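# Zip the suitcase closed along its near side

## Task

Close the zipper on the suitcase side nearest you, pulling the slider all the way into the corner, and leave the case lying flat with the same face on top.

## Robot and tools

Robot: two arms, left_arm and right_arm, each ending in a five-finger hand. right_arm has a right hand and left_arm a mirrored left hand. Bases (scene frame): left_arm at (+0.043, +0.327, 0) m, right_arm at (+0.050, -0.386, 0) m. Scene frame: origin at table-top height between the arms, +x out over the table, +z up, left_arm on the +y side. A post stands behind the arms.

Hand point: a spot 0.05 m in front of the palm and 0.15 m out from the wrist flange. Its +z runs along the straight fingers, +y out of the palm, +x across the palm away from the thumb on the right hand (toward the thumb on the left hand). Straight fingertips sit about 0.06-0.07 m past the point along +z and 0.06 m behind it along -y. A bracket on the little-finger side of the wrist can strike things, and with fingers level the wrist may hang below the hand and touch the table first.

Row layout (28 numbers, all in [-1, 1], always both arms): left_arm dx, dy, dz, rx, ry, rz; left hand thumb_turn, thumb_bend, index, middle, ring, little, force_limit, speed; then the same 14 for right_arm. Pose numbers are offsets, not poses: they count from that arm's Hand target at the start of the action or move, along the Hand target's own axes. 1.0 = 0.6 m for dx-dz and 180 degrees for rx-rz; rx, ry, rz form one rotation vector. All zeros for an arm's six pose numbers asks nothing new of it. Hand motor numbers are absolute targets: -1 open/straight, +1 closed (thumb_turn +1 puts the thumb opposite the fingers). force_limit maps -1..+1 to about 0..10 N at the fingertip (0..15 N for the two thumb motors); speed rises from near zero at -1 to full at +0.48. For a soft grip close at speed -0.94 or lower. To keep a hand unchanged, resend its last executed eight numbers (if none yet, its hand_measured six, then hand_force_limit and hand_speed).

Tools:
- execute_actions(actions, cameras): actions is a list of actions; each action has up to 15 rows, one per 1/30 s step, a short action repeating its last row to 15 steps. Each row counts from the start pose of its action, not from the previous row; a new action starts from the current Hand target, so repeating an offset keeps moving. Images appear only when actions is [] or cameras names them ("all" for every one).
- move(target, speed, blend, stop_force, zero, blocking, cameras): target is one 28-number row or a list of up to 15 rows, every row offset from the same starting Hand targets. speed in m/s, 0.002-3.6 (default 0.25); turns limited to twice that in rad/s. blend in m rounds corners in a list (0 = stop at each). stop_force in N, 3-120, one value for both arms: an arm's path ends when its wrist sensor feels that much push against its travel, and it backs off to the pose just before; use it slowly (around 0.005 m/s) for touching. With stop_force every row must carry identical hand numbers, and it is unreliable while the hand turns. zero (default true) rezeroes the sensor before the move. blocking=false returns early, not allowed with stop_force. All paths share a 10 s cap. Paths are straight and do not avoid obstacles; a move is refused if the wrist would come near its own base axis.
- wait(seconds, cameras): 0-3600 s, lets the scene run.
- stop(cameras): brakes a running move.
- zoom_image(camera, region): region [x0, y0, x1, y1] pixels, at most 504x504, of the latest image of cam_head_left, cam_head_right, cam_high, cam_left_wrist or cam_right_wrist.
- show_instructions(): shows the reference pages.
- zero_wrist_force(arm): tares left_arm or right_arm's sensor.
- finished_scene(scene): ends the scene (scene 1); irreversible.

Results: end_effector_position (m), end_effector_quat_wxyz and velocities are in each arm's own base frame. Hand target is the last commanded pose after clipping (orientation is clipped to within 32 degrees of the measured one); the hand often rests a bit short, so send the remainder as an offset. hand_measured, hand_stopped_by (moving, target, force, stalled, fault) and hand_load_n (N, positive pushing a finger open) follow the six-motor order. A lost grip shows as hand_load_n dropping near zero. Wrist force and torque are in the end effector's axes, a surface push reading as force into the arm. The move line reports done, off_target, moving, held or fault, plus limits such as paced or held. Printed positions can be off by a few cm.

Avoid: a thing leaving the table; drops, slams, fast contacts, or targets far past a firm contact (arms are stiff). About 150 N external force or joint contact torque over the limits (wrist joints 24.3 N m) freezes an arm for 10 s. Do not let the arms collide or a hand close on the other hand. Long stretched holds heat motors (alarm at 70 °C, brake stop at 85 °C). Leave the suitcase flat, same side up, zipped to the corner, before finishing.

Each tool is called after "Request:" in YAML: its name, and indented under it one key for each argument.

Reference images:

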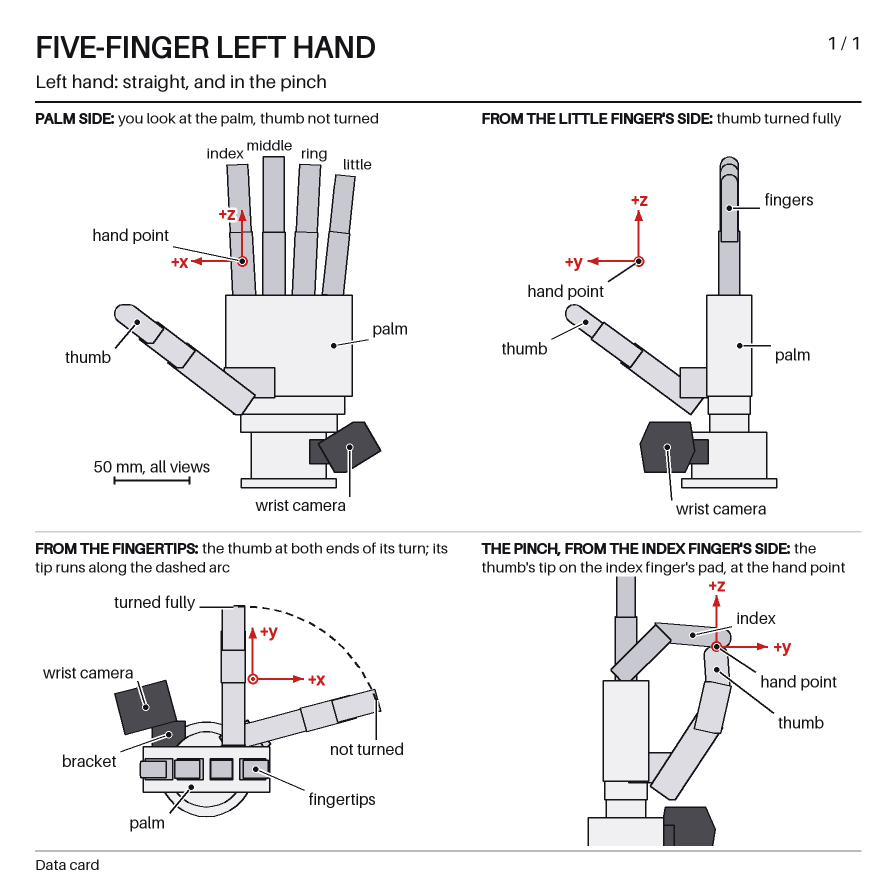

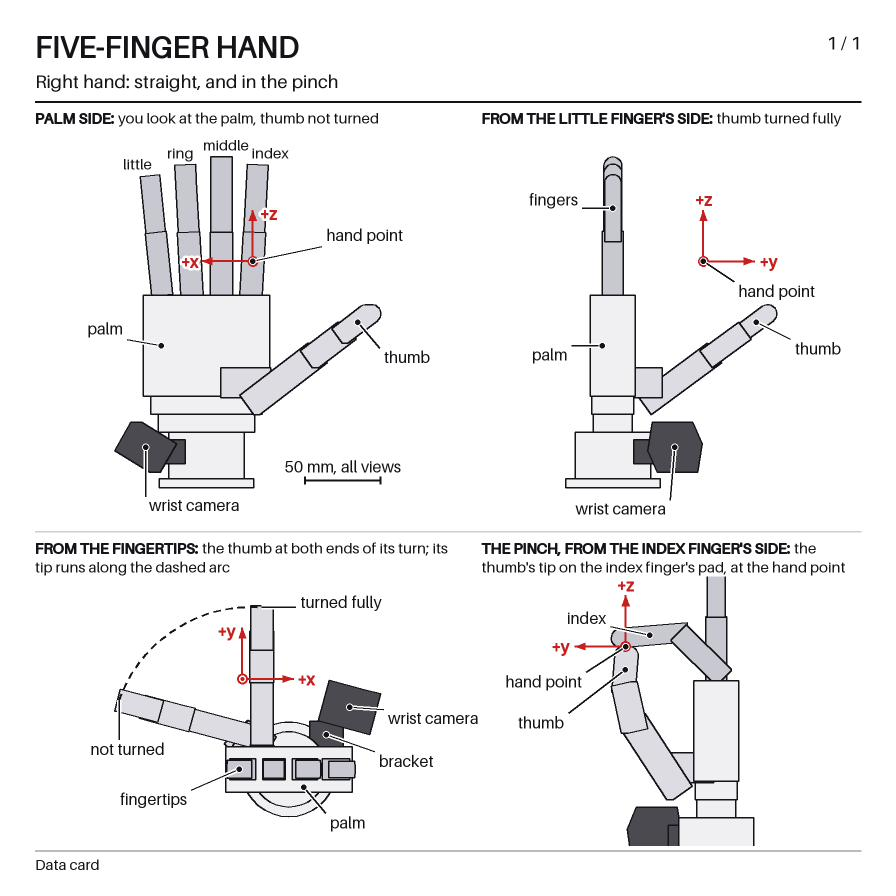

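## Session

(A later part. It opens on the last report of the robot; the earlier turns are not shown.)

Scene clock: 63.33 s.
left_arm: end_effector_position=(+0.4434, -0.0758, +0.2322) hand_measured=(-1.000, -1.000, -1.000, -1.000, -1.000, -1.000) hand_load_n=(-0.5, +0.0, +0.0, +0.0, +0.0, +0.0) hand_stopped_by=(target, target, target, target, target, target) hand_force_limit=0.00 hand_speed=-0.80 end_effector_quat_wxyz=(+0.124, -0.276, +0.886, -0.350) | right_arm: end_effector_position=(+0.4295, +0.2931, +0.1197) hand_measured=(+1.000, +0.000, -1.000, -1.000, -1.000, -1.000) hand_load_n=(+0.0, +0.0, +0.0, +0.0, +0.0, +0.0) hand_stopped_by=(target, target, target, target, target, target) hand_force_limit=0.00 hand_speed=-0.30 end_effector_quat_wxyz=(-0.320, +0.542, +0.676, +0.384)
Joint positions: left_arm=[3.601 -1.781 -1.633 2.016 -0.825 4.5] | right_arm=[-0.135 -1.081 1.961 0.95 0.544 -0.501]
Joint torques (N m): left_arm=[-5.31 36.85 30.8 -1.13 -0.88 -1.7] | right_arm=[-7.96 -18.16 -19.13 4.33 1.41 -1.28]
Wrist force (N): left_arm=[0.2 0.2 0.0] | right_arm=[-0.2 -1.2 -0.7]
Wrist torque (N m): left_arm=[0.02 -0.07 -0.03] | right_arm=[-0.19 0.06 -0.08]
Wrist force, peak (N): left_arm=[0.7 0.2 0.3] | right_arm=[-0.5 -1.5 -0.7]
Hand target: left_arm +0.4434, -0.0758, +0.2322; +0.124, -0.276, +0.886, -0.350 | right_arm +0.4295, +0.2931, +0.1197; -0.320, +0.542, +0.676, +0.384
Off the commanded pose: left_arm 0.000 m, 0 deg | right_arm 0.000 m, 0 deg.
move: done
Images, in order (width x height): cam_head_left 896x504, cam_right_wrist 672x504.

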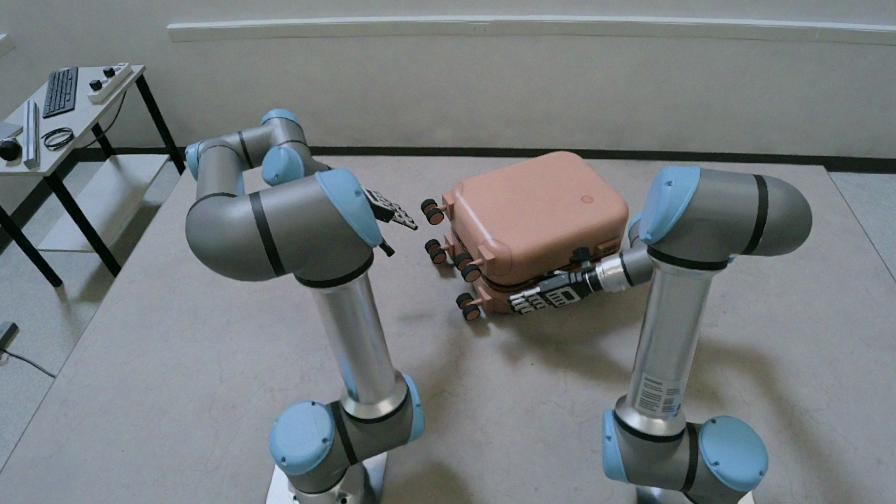

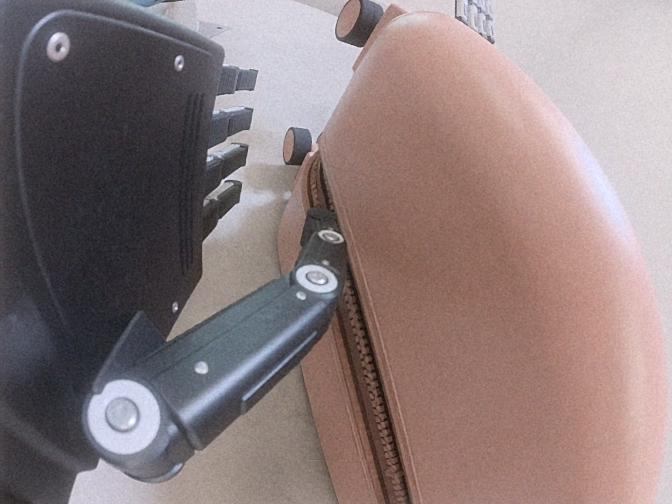

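Request:
move:
  target: [0,0,0,0,0,0,-1,-1,-1,-1,-1,-1,0,-0.8,-0.0281,0.0194,-0.041,0,0,0,1,0,-1,-1,-1,-1,0,-0.3]
  speed: 0.04
  stop_force: 10
  cameras: ["cam_right_wrist"]

Request:
zoom_image:
  camera: "cam_right_wrist"
  region: [260, 120, 420, 280]

Scene clock: 65.67 s.
left_arm: end_effector_position=(+0.4434, -0.0758, +0.2322) hand_measured=(-1.000, -1.000, -1.000, -1.000, -1.000, -1.000) hand_load_n=(+0.0, +0.0, +0.0, +0.0, +0.0, +0.0) hand_stopped_by=(target, target, target, target, target, target) hand_force_limit=0.00 hand_speed=-0.80 end_effector_quat_wxyz=(+0.124, -0.276, +0.886, -0.350) | right_arm: end_effector_position=(+0.4448, +0.2650, +0.1198) hand_measured=(+1.000, +0.000, -1.000, -1.000, -1.000, -1.000) hand_load_n=(+0.0, +0.0, +0.0, +0.0, +0.0, +0.0) hand_stopped_by=(target, target, target, target, target, target) hand_force_limit=0.00 hand_speed=-0.30 end_effector_quat_wxyz=(-0.320, +0.542, +0.676, +0.384)
Joint positions: left_arm=[3.601 -1.781 -1.633 2.016 -0.825 4.5] | right_arm=[-0.205 -1.049 1.944 1.043 0.566 -0.628]
Joint torques (N m): left_arm=[-5.2 36.95 31.23 -1.01 -1 -1.79] | right_arm=[6.41 -38.16 0.05 2.76 -3.86 -0.57]
Wrist force (N): left_arm=[0.5 0.3 0.1] | right_arm=[0.2 -1.1 -0.7]
Wrist torque (N m): left_arm=[0.03 -0.10 -0.02] | right_arm=[-0.20 0.01 -0.07]
Wrist force, peak (N): left_arm=[0.7 0.3 0.3] | right_arm=[-0.3 -1.4 -0.7]
Hand target: left_arm +0.4434, -0.0758, +0.2322; +0.124, -0.276, +0.886, -0.350 | right_arm +0.4448, +0.2650, +0.1198; -0.320, +0.542, +0.676, +0.384
Off the commanded pose: left_arm 0.000 m, 0 deg | right_arm 0.000 m, 0 deg.
move: done

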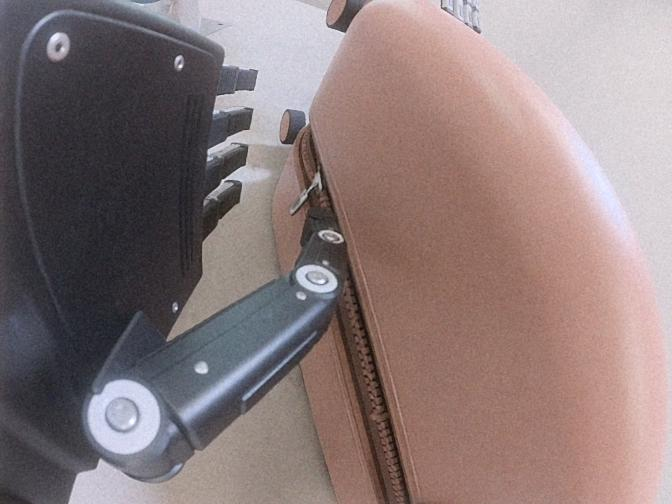

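Scaled by 3.150 from the camera's image (finer frame: 960x720).

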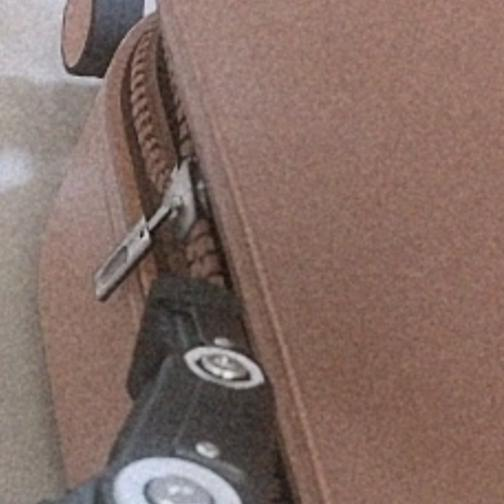

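Request:
move:
  target: [0,0,0,0,0,0,-1,-1,-1,-1,-1,-1,0,-0.8,0.001,0.0183,0.008,0,0,0,1,0,-1,-1,-1,-1,0,-0.3]
  speed: 0.01
  stop_force: 4
  cameras: ["cam_right_wrist","cam_head_left"]

Request:
zoom_image:
  camera: "cam_right_wrist"
  region: [260, 120, 420, 280]

Request:
zoom_image:
  camera: "cam_head_left"
  region: [480, 240, 600, 330]

Scene clock: 68.60 s.
left_arm: end_effector_position=(+0.4434, -0.0758, +0.2322) hand_measured=(-1.000, -1.000, -1.000, -1.000, -1.000, -1.000) hand_load_n=(+0.0, +0.0, +0.0, +0.0, +0.0, -0.5) hand_stopped_by=(target, target, target, target, target, target) hand_force_limit=0.00 hand_speed=-0.80 end_effector_quat_wxyz=(+0.124, -0.276, +0.886, -0.350) | right_arm: end_effector_position=(+0.4520, +0.2689, +0.1198) hand_measured=(+1.000, +0.000, -1.000, -1.000, -1.000, -1.000) hand_load_n=(+0.0, -2.5, +0.0, +0.0, +0.0, +0.0) hand_stopped_by=(target, target, target, target, target, target) hand_force_limit=0.00 hand_speed=-0.30 end_effector_quat_wxyz=(-0.320, +0.542, +0.676, +0.384)
Joint positions: left_arm=[3.601 -1.781 -1.633 2.016 -0.825 4.5] | right_arm=[-0.191 -1.039 1.917 1.038 0.561 -0.603]
Joint torques (N m): left_arm=[-5.3 36.84 31.21 -1.09 -0.93 -1.8] | right_arm=[-8.83 -37.91 -0.23 4.24 0.94 0.73]
Wrist force (N): left_arm=[0.3 0.1 -0.1] | right_arm=[-0.6 -4.1 -0.7]
Wrist torque (N m): left_arm=[0.01 -0.08 -0.03] | right_arm=[-0.40 0.06 -0.11]
Wrist force, peak (N): left_arm=[0.6 0.3 0.6] | right_arm=[-1.3 -6.2 -3.9]
Hand target: left_arm +0.4434, -0.0758, +0.2322; +0.124, -0.276, +0.886, -0.350 | right_arm +0.4520, +0.2689, +0.1198; -0.320, +0.542, +0.676, +0.384 (not the last commanded pose)
Off the commanded pose: left_arm 0.000 m, 0 deg | right_arm 0.004 m, 0 deg.
move: contact (right_arm)
Images, in order (width x height): cam_head_left 896x504, cam_right_wrist 672x504.

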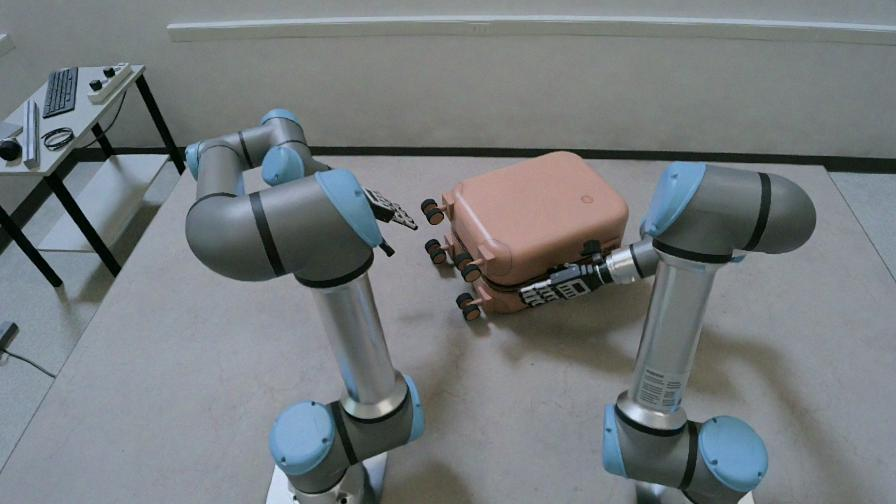

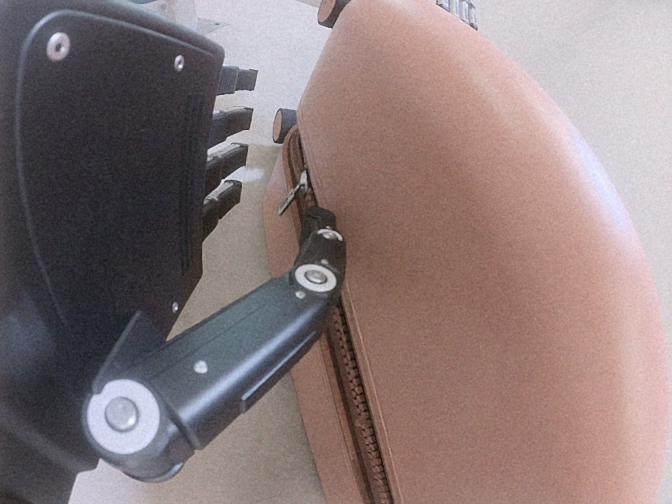

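Scaled by 3.150 from the camera's image (finer frame: 960x720).

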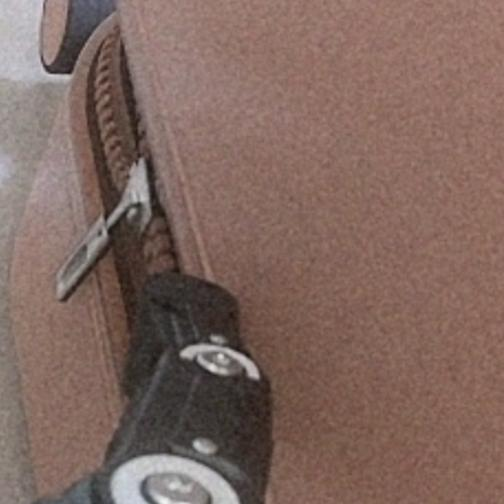

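Scaled by 4.200 from the camera's image (finer frame: 1280x720).

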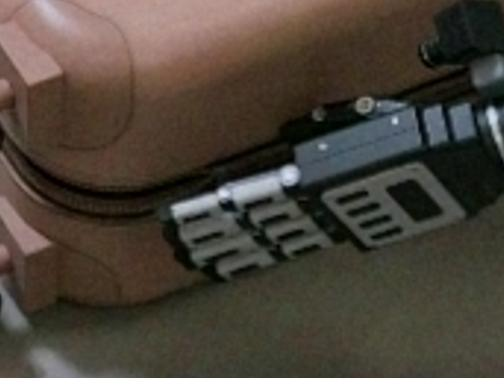

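Request:
move:
  target: [0,0,0,0,0,0,-1,-1,-1,-1,-1,-1,0,-0.8,-0.0103,-0.0112,0.0018,0,0,0,1,0,-1,-1,-1,-1,0,-0.3]
  speed: 0.03

Request:
move:
  target: [0,0,0,0,0,0,-1,-1,-1,-1,-1,-1,0,-0.8,0.0012,0.0229,0.01,0,0,0,1,0,-1,-1,-1,-1,0,-0.3]
  speed: 0.01
  stop_force: 4
  cameras: ["cam_right_wrist","cam_head_left"]

Request:
zoom_image:
  camera: "cam_right_wrist"
  region: [260, 120, 420, 280]

Request:
zoom_image:
  camera: "cam_head_left"
  region: [480, 240, 600, 330]

Scene clock: 70.37 s.
left_arm: end_effector_position=(+0.4434, -0.0758, +0.2322) hand_measured=(-1.000, -1.000, -1.000, -1.000, -1.000, -1.000) hand_load_n=(+0.0, +0.0, +0.0, +0.0, +0.0, +0.0) hand_stopped_by=(target, target, target, target, target, target) hand_force_limit=0.00 hand_speed=-0.80 end_effector_quat_wxyz=(+0.124, -0.276, +0.886, -0.350) | right_arm: end_effector_position=(+0.4467, +0.2660, +0.1127) hand_measured=(+1.000, +0.000, -1.000, -1.000, -1.000, -1.000) hand_load_n=(+0.0, +0.0, +0.0, +0.0, +0.0, +0.0) hand_stopped_by=(target, target, target, target, target, target) hand_force_limit=0.00 hand_speed=-0.30 end_effector_quat_wxyz=(-0.320, +0.542, +0.676, +0.384)
Joint positions: left_arm=[3.601 -1.781 -1.633 2.016 -0.825 4.5] | right_arm=[-0.202 -1.033 1.94 1.025 0.565 -0.621]
Joint torques (N m): left_arm=[-6.13 36.54 31.02 -1.16 -1.02 -1.75] | right_arm=[7.15 -33.02 -20.81 4.65 -0.82 1.85]
Wrist force (N): left_arm=[0.5 0.0 0.2] | right_arm=[0.0 -1.2 -0.6]
Wrist torque (N m): left_arm=[-0.02 -0.10 0.00] | right_arm=[-0.20 0.01 -0.02]
Wrist force, peak (N): left_arm=[0.5 0.4 0.4] | right_arm=[-0.5 -4.4 -0.9]
Hand target: left_arm +0.4434, -0.0758, +0.2322; +0.124, -0.276, +0.886, -0.350 | right_arm +0.4467, +0.2660, +0.1128; -0.320, +0.542, +0.676, +0.384
Off the commanded pose: left_arm 0.000 m, 0 deg | right_arm 0.000 m, 0 deg.
move: done

Scene clock: 71.97 s.
left_arm: end_effector_position=(+0.4434, -0.0758, +0.2322) hand_measured=(-1.000, -1.000, -1.000, -1.000, -1.000, -1.000) hand_load_n=(+0.0, +0.0, +0.0, +0.0, +0.0, +0.0) hand_stopped_by=(target, target, target, target, target, target) hand_force_limit=0.00 hand_speed=-0.80 end_effector_quat_wxyz=(+0.124, -0.276, +0.886, -0.350) | right_arm: end_effector_position=(+0.4520, +0.2689, +0.1128) hand_measured=(+1.000, +0.000, -1.000, -1.000, -1.000, -1.000) hand_load_n=(+0.0, -2.5, +0.0, +0.0, +0.0, +0.0) hand_stopped_by=(target, target, target, target, target, target) hand_force_limit=0.00 hand_speed=-0.30 end_effector_quat_wxyz=(-0.320, +0.542, +0.676, +0.384)
Joint positions: left_arm=[3.601 -1.781 -1.633 2.016 -0.825 4.5] | right_arm=[-0.191 -1.025 1.92 1.022 0.561 -0.603]
Joint torques (N m): left_arm=[-5.51 36.7 30.38 -1.2 -0.93 -1.71] | right_arm=[-8.41 -38.79 -0.42 4.17 0.93 0.83]
Wrist force (N): left_arm=[0.6 -0.1 0.0] | right_arm=[-0.4 -3.8 -0.6]
Wrist torque (N m): left_arm=[-0.02 -0.12 0.00] | right_arm=[-0.39 0.03 -0.09]
Wrist force, peak (N): left_arm=[0.7 0.0 0.4] | right_arm=[-1.3 -5.9 -3.7]
Hand target: left_arm +0.4434, -0.0758, +0.2322; +0.124, -0.276, +0.886, -0.350 | right_arm +0.4520, +0.2689, +0.1128; -0.320, +0.542, +0.676, +0.384 (not the last commanded pose)
Off the commanded pose: left_arm 0.000 m, 0 deg | right_arm 0.009 m, 0 deg.
move: contact (right_arm)
Images, in order (width x height): cam_head_left 896x504, cam_right_wrist 672x504.

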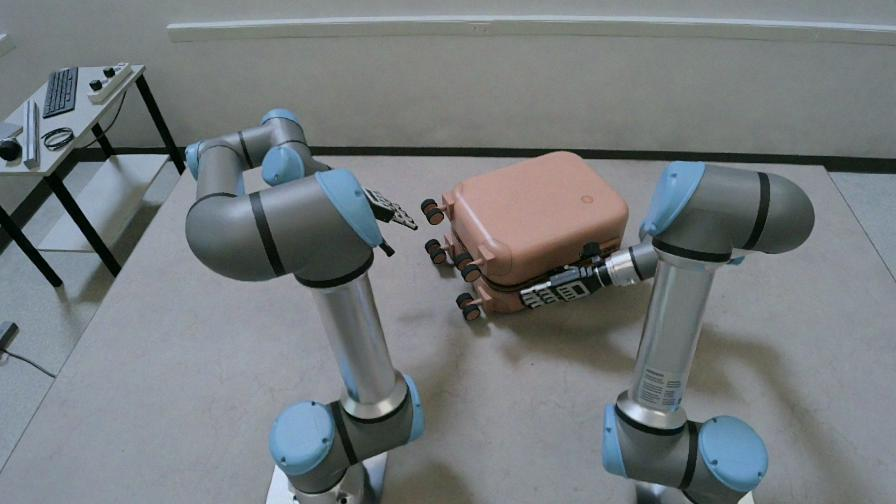

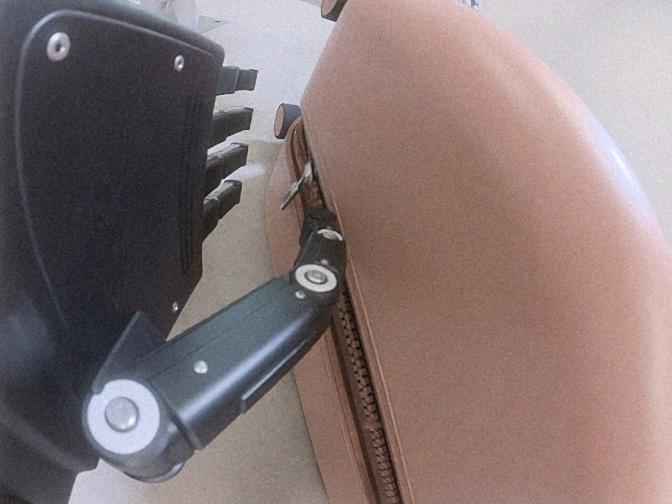

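Scaled by 3.150 from the camera's image (finer frame: 960x720).

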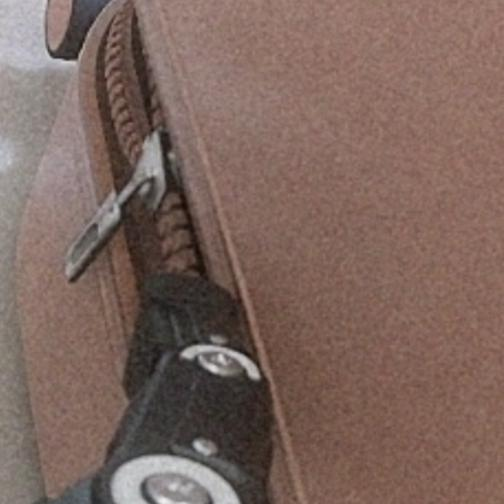

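Scaled by 4.200 from the camera's image (finer frame: 1280x720).

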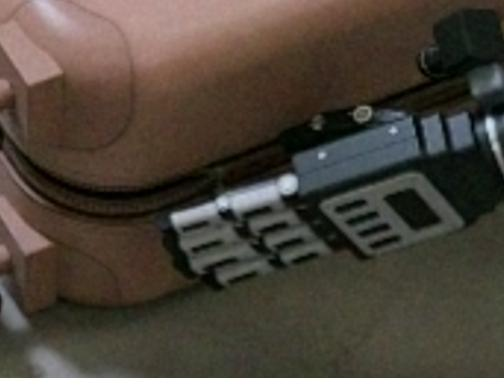

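Request:
move:
  target: [0,0,0,0,0,0,-1,-1,-1,-1,-1,-1,0,-0.8,0.0175,-0.0137,0.025,0,0,0,1,0,-1,-1,-1,-1,0,-0.3]
  speed: 0.015
  stop_force: 15
  cameras: ["cam_right_wrist","cam_head_left"]

Request:
zoom_image:
  camera: "cam_right_wrist"
  region: [260, 120, 420, 280]

Request:
zoom_image:
  camera: "cam_head_left"
  region: [480, 240, 600, 330]

Scene clock: 84.93 s.
left_arm: end_effector_position=(+0.4434, -0.0758, +0.2322) hand_measured=(-1.000, -1.000, -1.000, -1.000, -1.000, -1.000) hand_load_n=(+0.0, +0.0, +0.0, +0.0, +0.0, +0.0) hand_stopped_by=(target, target, target, target, target, target) hand_force_limit=0.00 hand_speed=-0.80 end_effector_quat_wxyz=(+0.124, -0.276, +0.886, -0.350) | right_arm: end_effector_position=(+0.4415, +0.2860, +0.1128) hand_measured=(+1.000, +0.000, -1.000, -1.000, -1.000, -1.000) hand_load_n=(+0.0, +0.0, +0.0, +0.0, +0.0, +0.0) hand_stopped_by=(target, target, target, target, target, target) hand_force_limit=0.00 hand_speed=-0.30 end_effector_quat_wxyz=(-0.320, +0.542, +0.676, +0.384)
Joint positions: left_arm=[3.601 -1.781 -1.633 2.016 -0.825 4.5] | right_arm=[-0.15 -1.046 1.935 0.965 0.548 -0.529]
Joint torques (N m): left_arm=[-5.57 36.23 30.68 -1.07 -0.94 -1.73] | right_arm=[-8.63 -19.22 -21.37 4.58 1.38 -1.05]
Wrist force (N): left_arm=[0.5 0.0 0.1] | right_arm=[0.1 -1.0 -0.5]
Wrist torque (N m): left_arm=[-0.02 -0.11 -0.01] | right_arm=[-0.17 -0.01 -0.07]
Wrist force, peak (N): left_arm=[0.7 0.2 0.2] | right_arm=[-0.6 -4.1 -1.0]
Hand target: left_arm +0.4434, -0.0758, +0.2322; +0.124, -0.276, +0.886, -0.350 | right_arm +0.4415, +0.2860, +0.1128; -0.320, +0.542, +0.676, +0.384
Off the commanded pose: left_arm 0.000 m, 0 deg | right_arm 0.000 m, 0 deg.
move: done
Images, in order (width x height): cam_head_left 896x504, cam_right_wrist 672x504.

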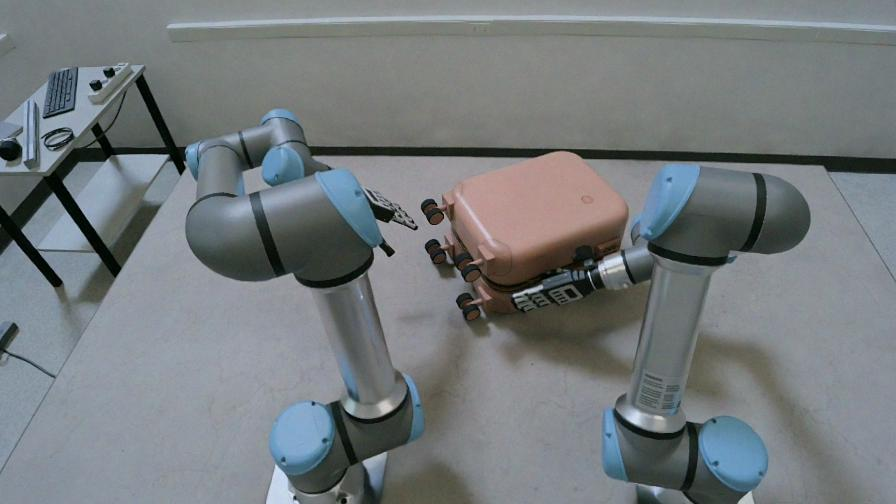

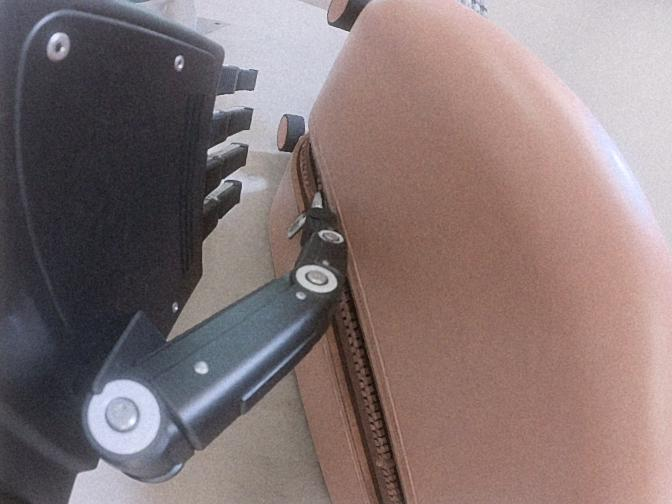

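Scaled by 3.150 from the camera's image (finer frame: 960x720).

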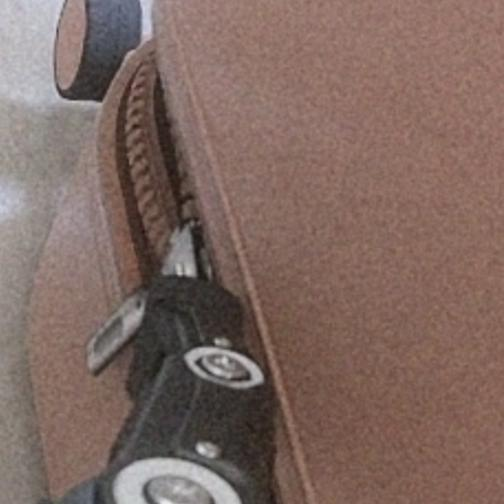

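Scaled by 4.200 from the camera's image (finer frame: 1280x720).

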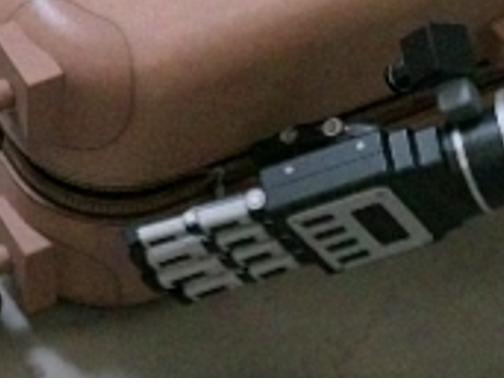

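Request:
move:
  target: [0,0,0,0,0,0,-1,-1,-1,-1,-1,-1,0,-0.8,0.0132,-0.0091,0.0192,0,0,0,1,0,-1,-1,-1,-1,0,-0.3]
  speed: 0.015
  stop_force: 15
  cameras: ["cam_right_wrist","cam_head_left"]

Request:
zoom_image:
  camera: "cam_right_wrist"
  region: [260, 120, 420, 280]

Request:
zoom_image:
  camera: "cam_head_left"
  region: [480, 240, 600, 330]

Scene clock: 87.53 s.
left_arm: end_effector_position=(+0.4434, -0.0758, +0.2322) hand_measured=(-1.000, -1.000, -1.000, -1.000, -1.000, -1.000) hand_load_n=(-0.5, -0.5, +0.0, +0.0, +0.0, +0.0) hand_stopped_by=(target, target, target, target, target, target) hand_force_limit=0.00 hand_speed=-0.80 end_effector_quat_wxyz=(+0.124, -0.276, +0.886, -0.350) | right_arm: end_effector_position=(+0.4343, +0.2992, +0.1128) hand_measured=(+1.000, +0.000, -1.000, -1.000, -1.000, -1.000) hand_load_n=(+0.0, +0.0, +0.0, +0.0, +0.0, +0.0) hand_stopped_by=(target, target, target, target, target, target) hand_force_limit=0.00 hand_speed=-0.30 end_effector_quat_wxyz=(-0.320, +0.542, +0.676, +0.384)
Joint positions: left_arm=[3.601 -1.781 -1.633 2.016 -0.825 4.5] | right_arm=[-0.117 -1.061 1.942 0.92 0.54 -0.467]
Joint torques (N m): left_arm=[-5.78 36.44 30.96 -1.08 -0.89 -1.65] | right_arm=[-7.53 -20.15 -16.23 4.42 1.19 -1.28]
Wrist force (N): left_arm=[0.3 0.0 0.2] | right_arm=[0.2 -1.1 -0.4]
Wrist torque (N m): left_arm=[-0.01 -0.08 -0.03] | right_arm=[-0.19 -0.03 -0.06]
Wrist force, peak (N): left_arm=[0.8 0.0 0.2] | right_arm=[0.0 -1.3 -0.9]
Hand target: left_arm +0.4434, -0.0758, +0.2322; +0.124, -0.276, +0.886, -0.350 | right_arm +0.4343, +0.2992, +0.1128; -0.320, +0.542, +0.676, +0.384
Off the commanded pose: left_arm 0.000 m, 0 deg | right_arm 0.000 m, 0 deg.
move: done
Images, in order (width x height): cam_head_left 896x504, cam_right_wrist 672x504.

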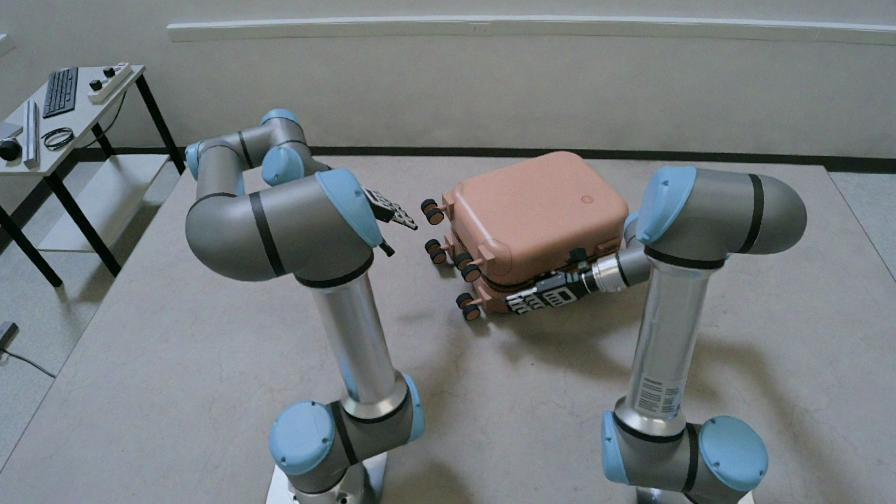

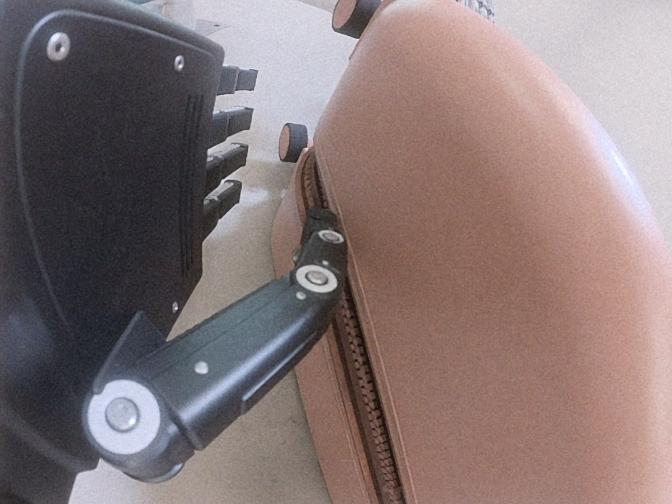

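Scaled by 3.150 from the camera's image (finer frame: 960x720).

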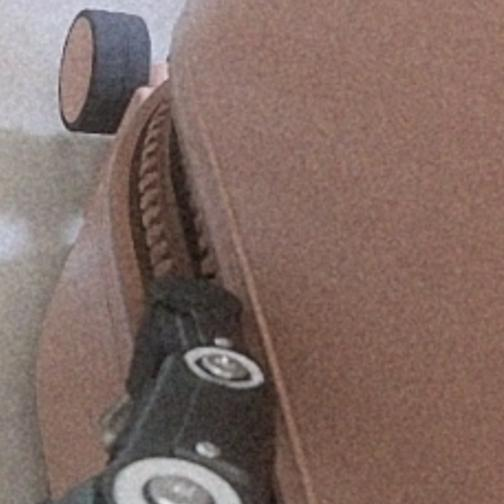

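Scaled by 4.200 from the camera's image (finer frame: 1280x720).

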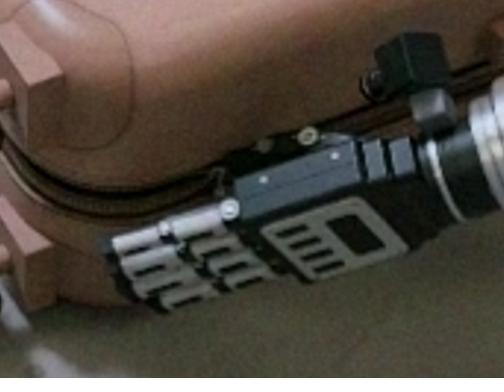

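Request:
move:
  target:
    - [0,0,0,0,0,0,-1,-1,-1,-1,-1,-1,0,-0.8,-0.0025,-0.0458,-0.02,0,0,0,1,0,-1,-1,-1,-1,0,-0.3]
    - [0,0,0,0,0,0,-1,-1,-1,-1,-1,-1,0,-0.8,-0.0473,-0.0273,-0.0563,0.0566,0.0115,-0.0334,0.59,0,-0.4,-1,-1,-1,0,-0.3]
  speed: 0.06
  cameras: ["cam_right_wrist","cam_head_left"]

Request:
zoom_image:
  camera: "cam_right_wrist"
  region: [240, 100, 440, 300]

Request:
zoom_image:
  camera: "cam_head_left"
  region: [480, 240, 600, 330]

Scene clock: 94.50 s.
left_arm: end_effector_position=(+0.4434, -0.0758, +0.2322) hand_measured=(-1.000, -1.000, -1.000, -1.000, -1.000, -1.000) hand_load_n=(+0.0, -0.5, +0.0, +0.0, +0.0, +0.0) hand_stopped_by=(target, target, target, target, target, target) hand_force_limit=0.00 hand_speed=-0.80 end_effector_quat_wxyz=(+0.124, -0.276, +0.886, -0.350) | right_arm: end_effector_position=(+0.4248, +0.2542, +0.1028) hand_measured=(+0.590, +0.000, -0.400, -1.000, -1.000, -1.000) hand_load_n=(+0.0, +0.0, +0.0, +0.0, +0.0, +0.0) hand_stopped_by=(target, target, target, target, target, target) hand_force_limit=0.00 hand_speed=-0.30 end_effector_quat_wxyz=(-0.358, +0.468, +0.729, +0.348)
Joint positions: left_arm=[3.601 -1.781 -1.633 2.016 -0.825 4.5] | right_arm=[-0.24 -0.949 1.928 1.254 0.688 -0.991]
Joint torques (N m): left_arm=[-5.57 36.62 30.6 -1.11 -0.89 -1.77] | right_arm=[6.95 -38.81 1.35 4.04 -3.65 -0.82]
Wrist force (N): left_arm=[0.3 0.1 0.6] | right_arm=[-0.1 -1.4 -0.9]
Wrist torque (N m): left_arm=[-0.02 -0.06 -0.03] | right_arm=[-0.25 0.02 -0.10]
Wrist force, peak (N): left_arm=[0.8 0.1 0.2] | right_arm=[-0.1 -2.0 -0.6]
Hand target: left_arm +0.4434, -0.0758, +0.2322; +0.124, -0.276, +0.886, -0.350 | right_arm +0.4248, +0.2542, +0.1028; -0.358, +0.468, +0.729, +0.348
Off the commanded pose: left_arm 0.000 m, 0 deg | right_arm 0.000 m, 0 deg.
move: done
Images, in order (width x height): cam_head_left 896x504, cam_right_wrist 672x504.

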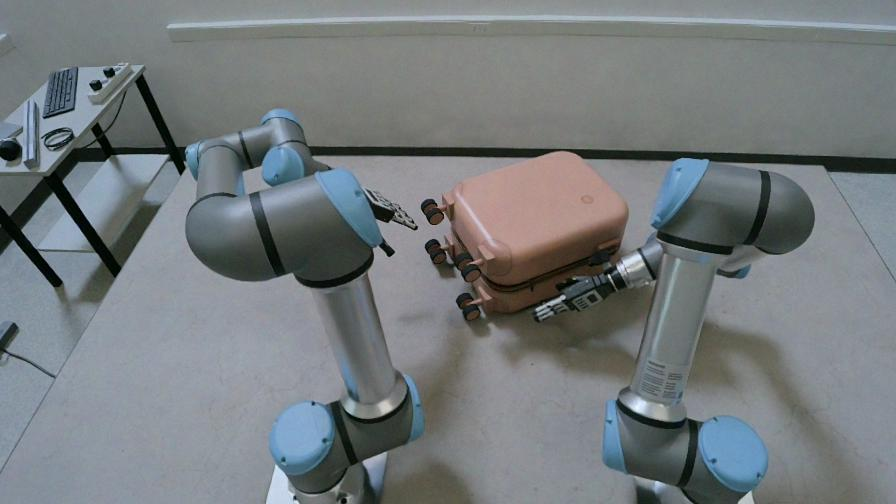

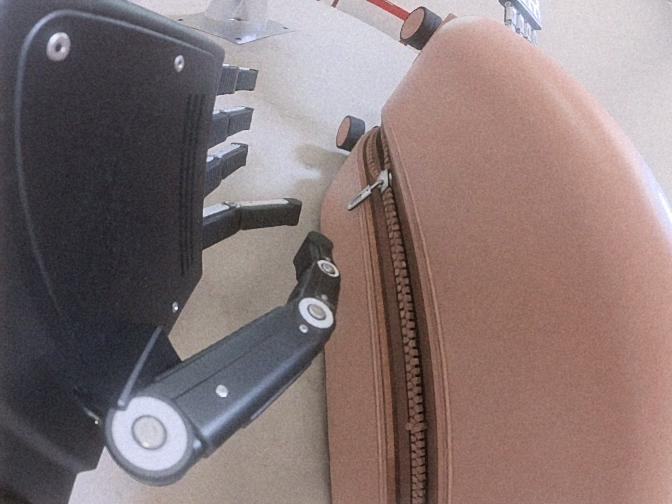

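Scaled by 2.520 from the camera's image (finer frame: 960x720).

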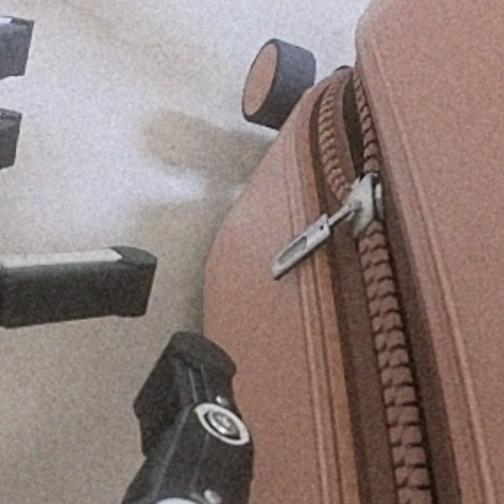

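Scaled by 4.200 from the camera's image (finer frame: 1280x720).

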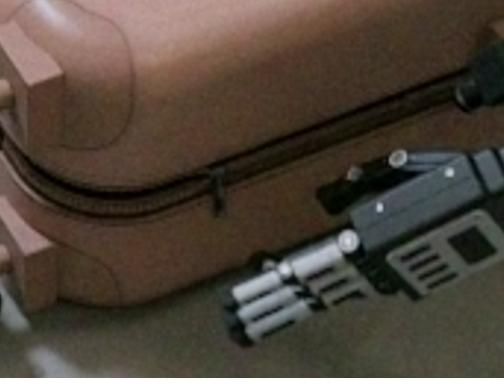

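Request:
move:
  target: [0,0,0,0,0,0,-1,-1,-1,-1,-1,-1,0,-0.8,0.0405,0.0153,0.0077,0,0,0,0.59,0,-0.4,-1,-1,-1,0,-0.3]
  speed: 0.05
  stop_force: 6
  cameras: ["cam_right_wrist","cam_head_left"]

Request:
zoom_image:
  camera: "cam_right_wrist"
  region: [240, 120, 400, 280]

Request:
zoom_image:
  camera: "cam_head_left"
  region: [480, 240, 600, 330]

Scene clock: 108.00 s.
left_arm: end_effector_position=(+0.4434, -0.0758, +0.2322) hand_measured=(-1.000, -1.000, -1.000, -1.000, -1.000, -1.000) hand_load_n=(+0.0, +0.0, +0.0, +0.0, +0.0, -0.5) hand_stopped_by=(target, target, target, target, target, target) hand_force_limit=0.00 hand_speed=-0.80 end_effector_quat_wxyz=(+0.124, -0.276, +0.886, -0.350) | right_arm: end_effector_position=(+0.4250, +0.2715, +0.1227) hand_measured=(+0.590, +0.000, -0.400, -1.000, -1.000, -1.000) hand_load_n=(+0.0, +0.0, +0.0, +0.0, +0.0, +0.0) hand_stopped_by=(target, target, target, target, target, target) hand_force_limit=0.00 hand_speed=-0.30 end_effector_quat_wxyz=(-0.358, +0.468, +0.729, +0.348)
Joint positions: left_arm=[3.601 -1.781 -1.633 2.016 -0.825 4.5] | right_arm=[-0.196 -0.99 1.909 1.271 0.662 -0.935]
Joint torques (N m): left_arm=[-5.96 36.78 30.23 -1.1 -0.9 -1.76] | right_arm=[-7.8 -21.98 -0.14 1.53 1.5 -0.32]
Wrist force (N): left_arm=[0.3 0.2 0.3] | right_arm=[-0.2 -1.3 -0.7]
Wrist torque (N m): left_arm=[0.01 -0.07 -0.03] | right_arm=[-0.26 0.03 -0.06]
Wrist force, peak (N): left_arm=[0.7 0.3 0.3] | right_arm=[-0.6 -1.3 -0.8]
Hand target: left_arm +0.4434, -0.0758, +0.2322; +0.124, -0.276, +0.886, -0.350 | right_arm +0.4250, +0.2715, +0.1227; -0.358, +0.468, +0.729, +0.348
Off the commanded pose: left_arm 0.000 m, 0 deg | right_arm 0.000 m, 0 deg.
move: done
Images, in order (width x height): cam_head_left 896x504, cam_right_wrist 672x504.

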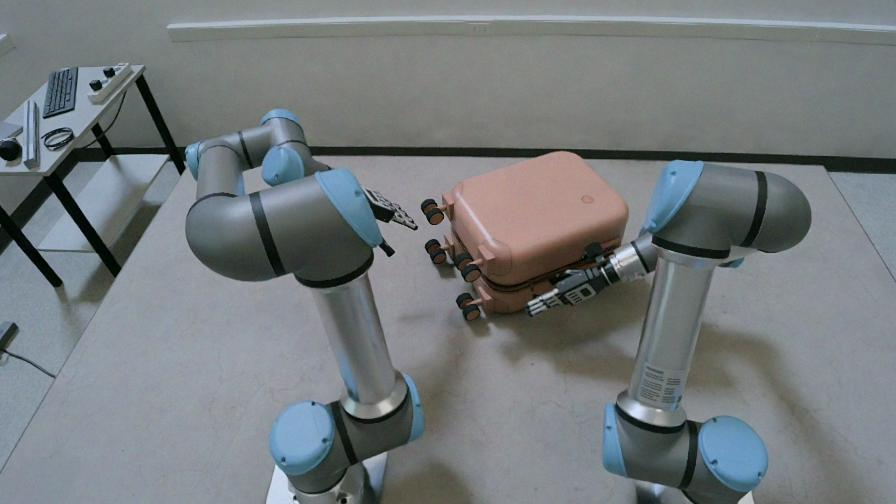

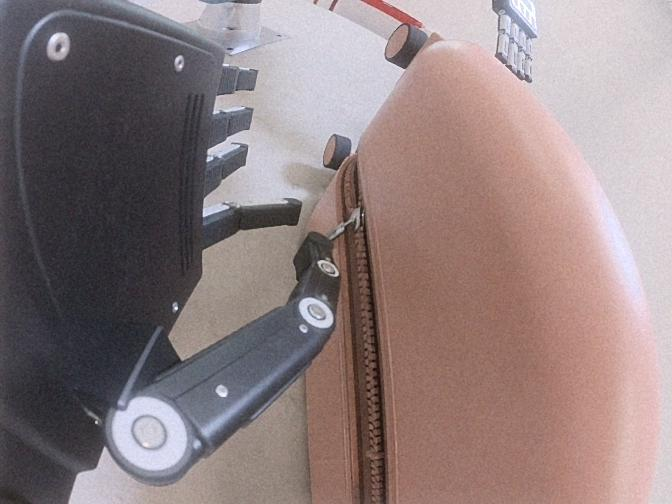

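Scaled by 3.150 from the camera's image (finer frame: 960x720).

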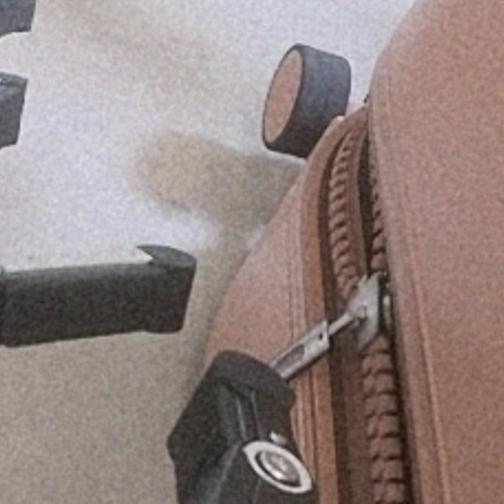

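Scaled by 4.200 from the camera's image (finer frame: 1280x720).

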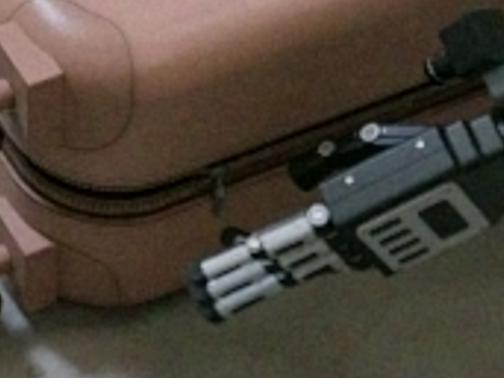

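Request:
execute_actions:
  actions: []
  cameras: ["cam_right_wrist","cam_head_left"]

Request:
zoom_image:
  camera: "cam_right_wrist"
  region: [260, 160, 420, 280]

Request:
zoom_image:
  camera: "cam_head_left"
  region: [480, 240, 600, 330]

Scene clock: 110.17 s.
left_arm: end_effector_position=(+0.4434, -0.0758, +0.2322) hand_measured=(-1.000, -1.000, -1.000, -1.000, -1.000, -1.000) hand_load_n=(+0.0, +0.0, +0.0, +0.0, +0.0, +0.0) hand_stopped_by=(target, target, target, target, target, target) hand_force_limit=0.00 hand_speed=-0.80 end_effector_quat_wxyz=(+0.124, -0.276, +0.886, -0.350) | right_arm: end_effector_position=(+0.4250, +0.2715, +0.1227) hand_measured=(+0.590, +0.000, -0.400, -1.000, -1.000, -1.000) hand_load_n=(+0.0, +0.0, +0.0, +0.0, +0.0, +0.0) hand_stopped_by=(target, target, target, target, target, target) hand_force_limit=0.00 hand_speed=-0.30 end_effector_quat_wxyz=(-0.358, +0.468, +0.729, +0.348)
Joint positions: left_arm=[3.601 -1.781 -1.633 2.016 -0.825 4.5] | right_arm=[-0.196 -0.99 1.909 1.271 0.662 -0.935]
Joint velocities: within noise
Joint torques (N m): left_arm=[-6.16 36.45 30.44 -1.15 -0.85 -1.74] | right_arm=[-8.12 -21.69 0.62 1.73 1.42 1.28]
Wrist force (N): left_arm=[0.4 0.1 0.3] | right_arm=[0.0 -1.3 -0.7]
Wrist torque (N m): left_arm=[-0.01 -0.08 -0.02] | right_arm=[-0.24 0.01 -0.06]
Wrist force, peak (N): left_arm=[0.7 0.2 0.2] | right_arm=[0.0 -1.2 -1.0]
Hand target: left_arm +0.4434, -0.0758, +0.2322; +0.124, -0.276, +0.886, -0.350 | right_arm +0.4250, +0.2715, +0.1227; -0.358, +0.468, +0.729, +0.348
Off the commanded pose: left_arm 0.000 m, 0 deg | right_arm 0.000 m, 0 deg.
Images, in order (width x height): cam_head_left 896x504, cam_right_wrist 672x504.

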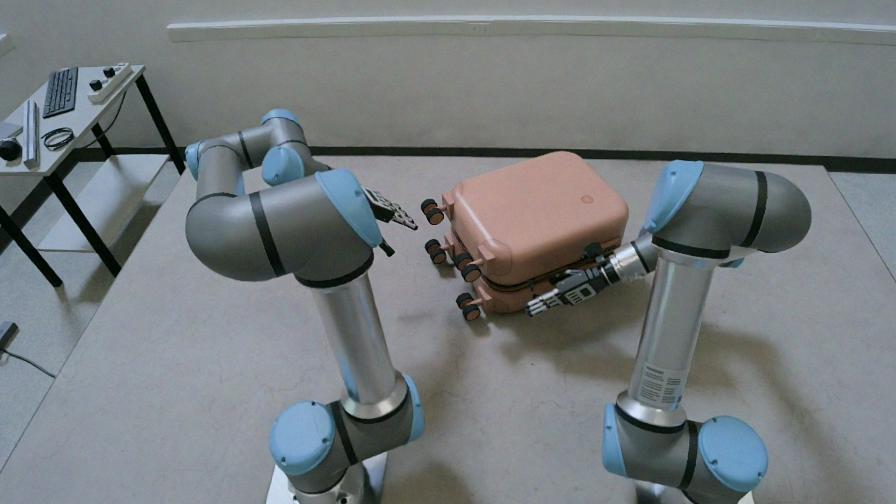

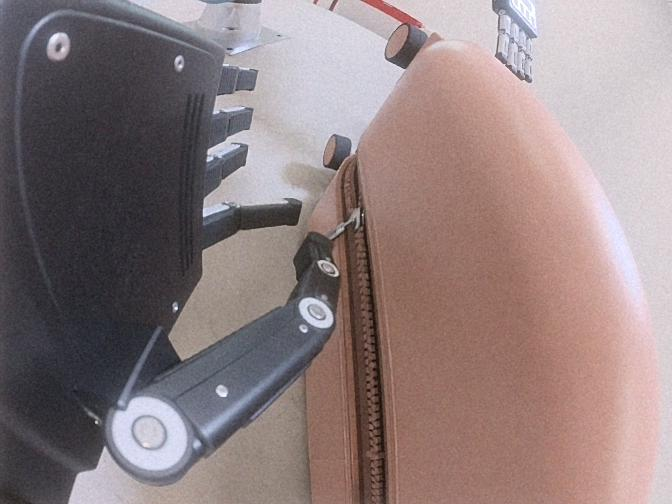

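Scaled by 3.150 from the camera's image (finer frame: 960x720).

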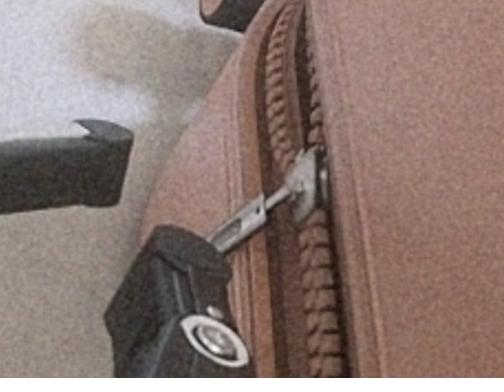

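Scaled by 4.200 from the camera's image (finer frame: 1280x720).

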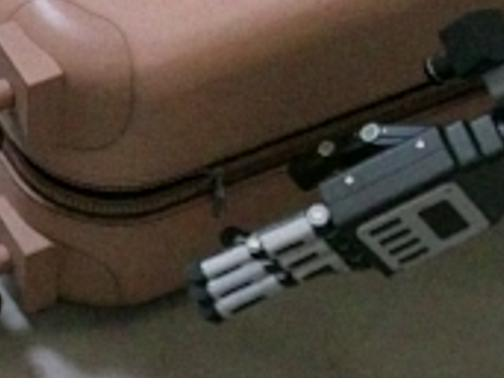

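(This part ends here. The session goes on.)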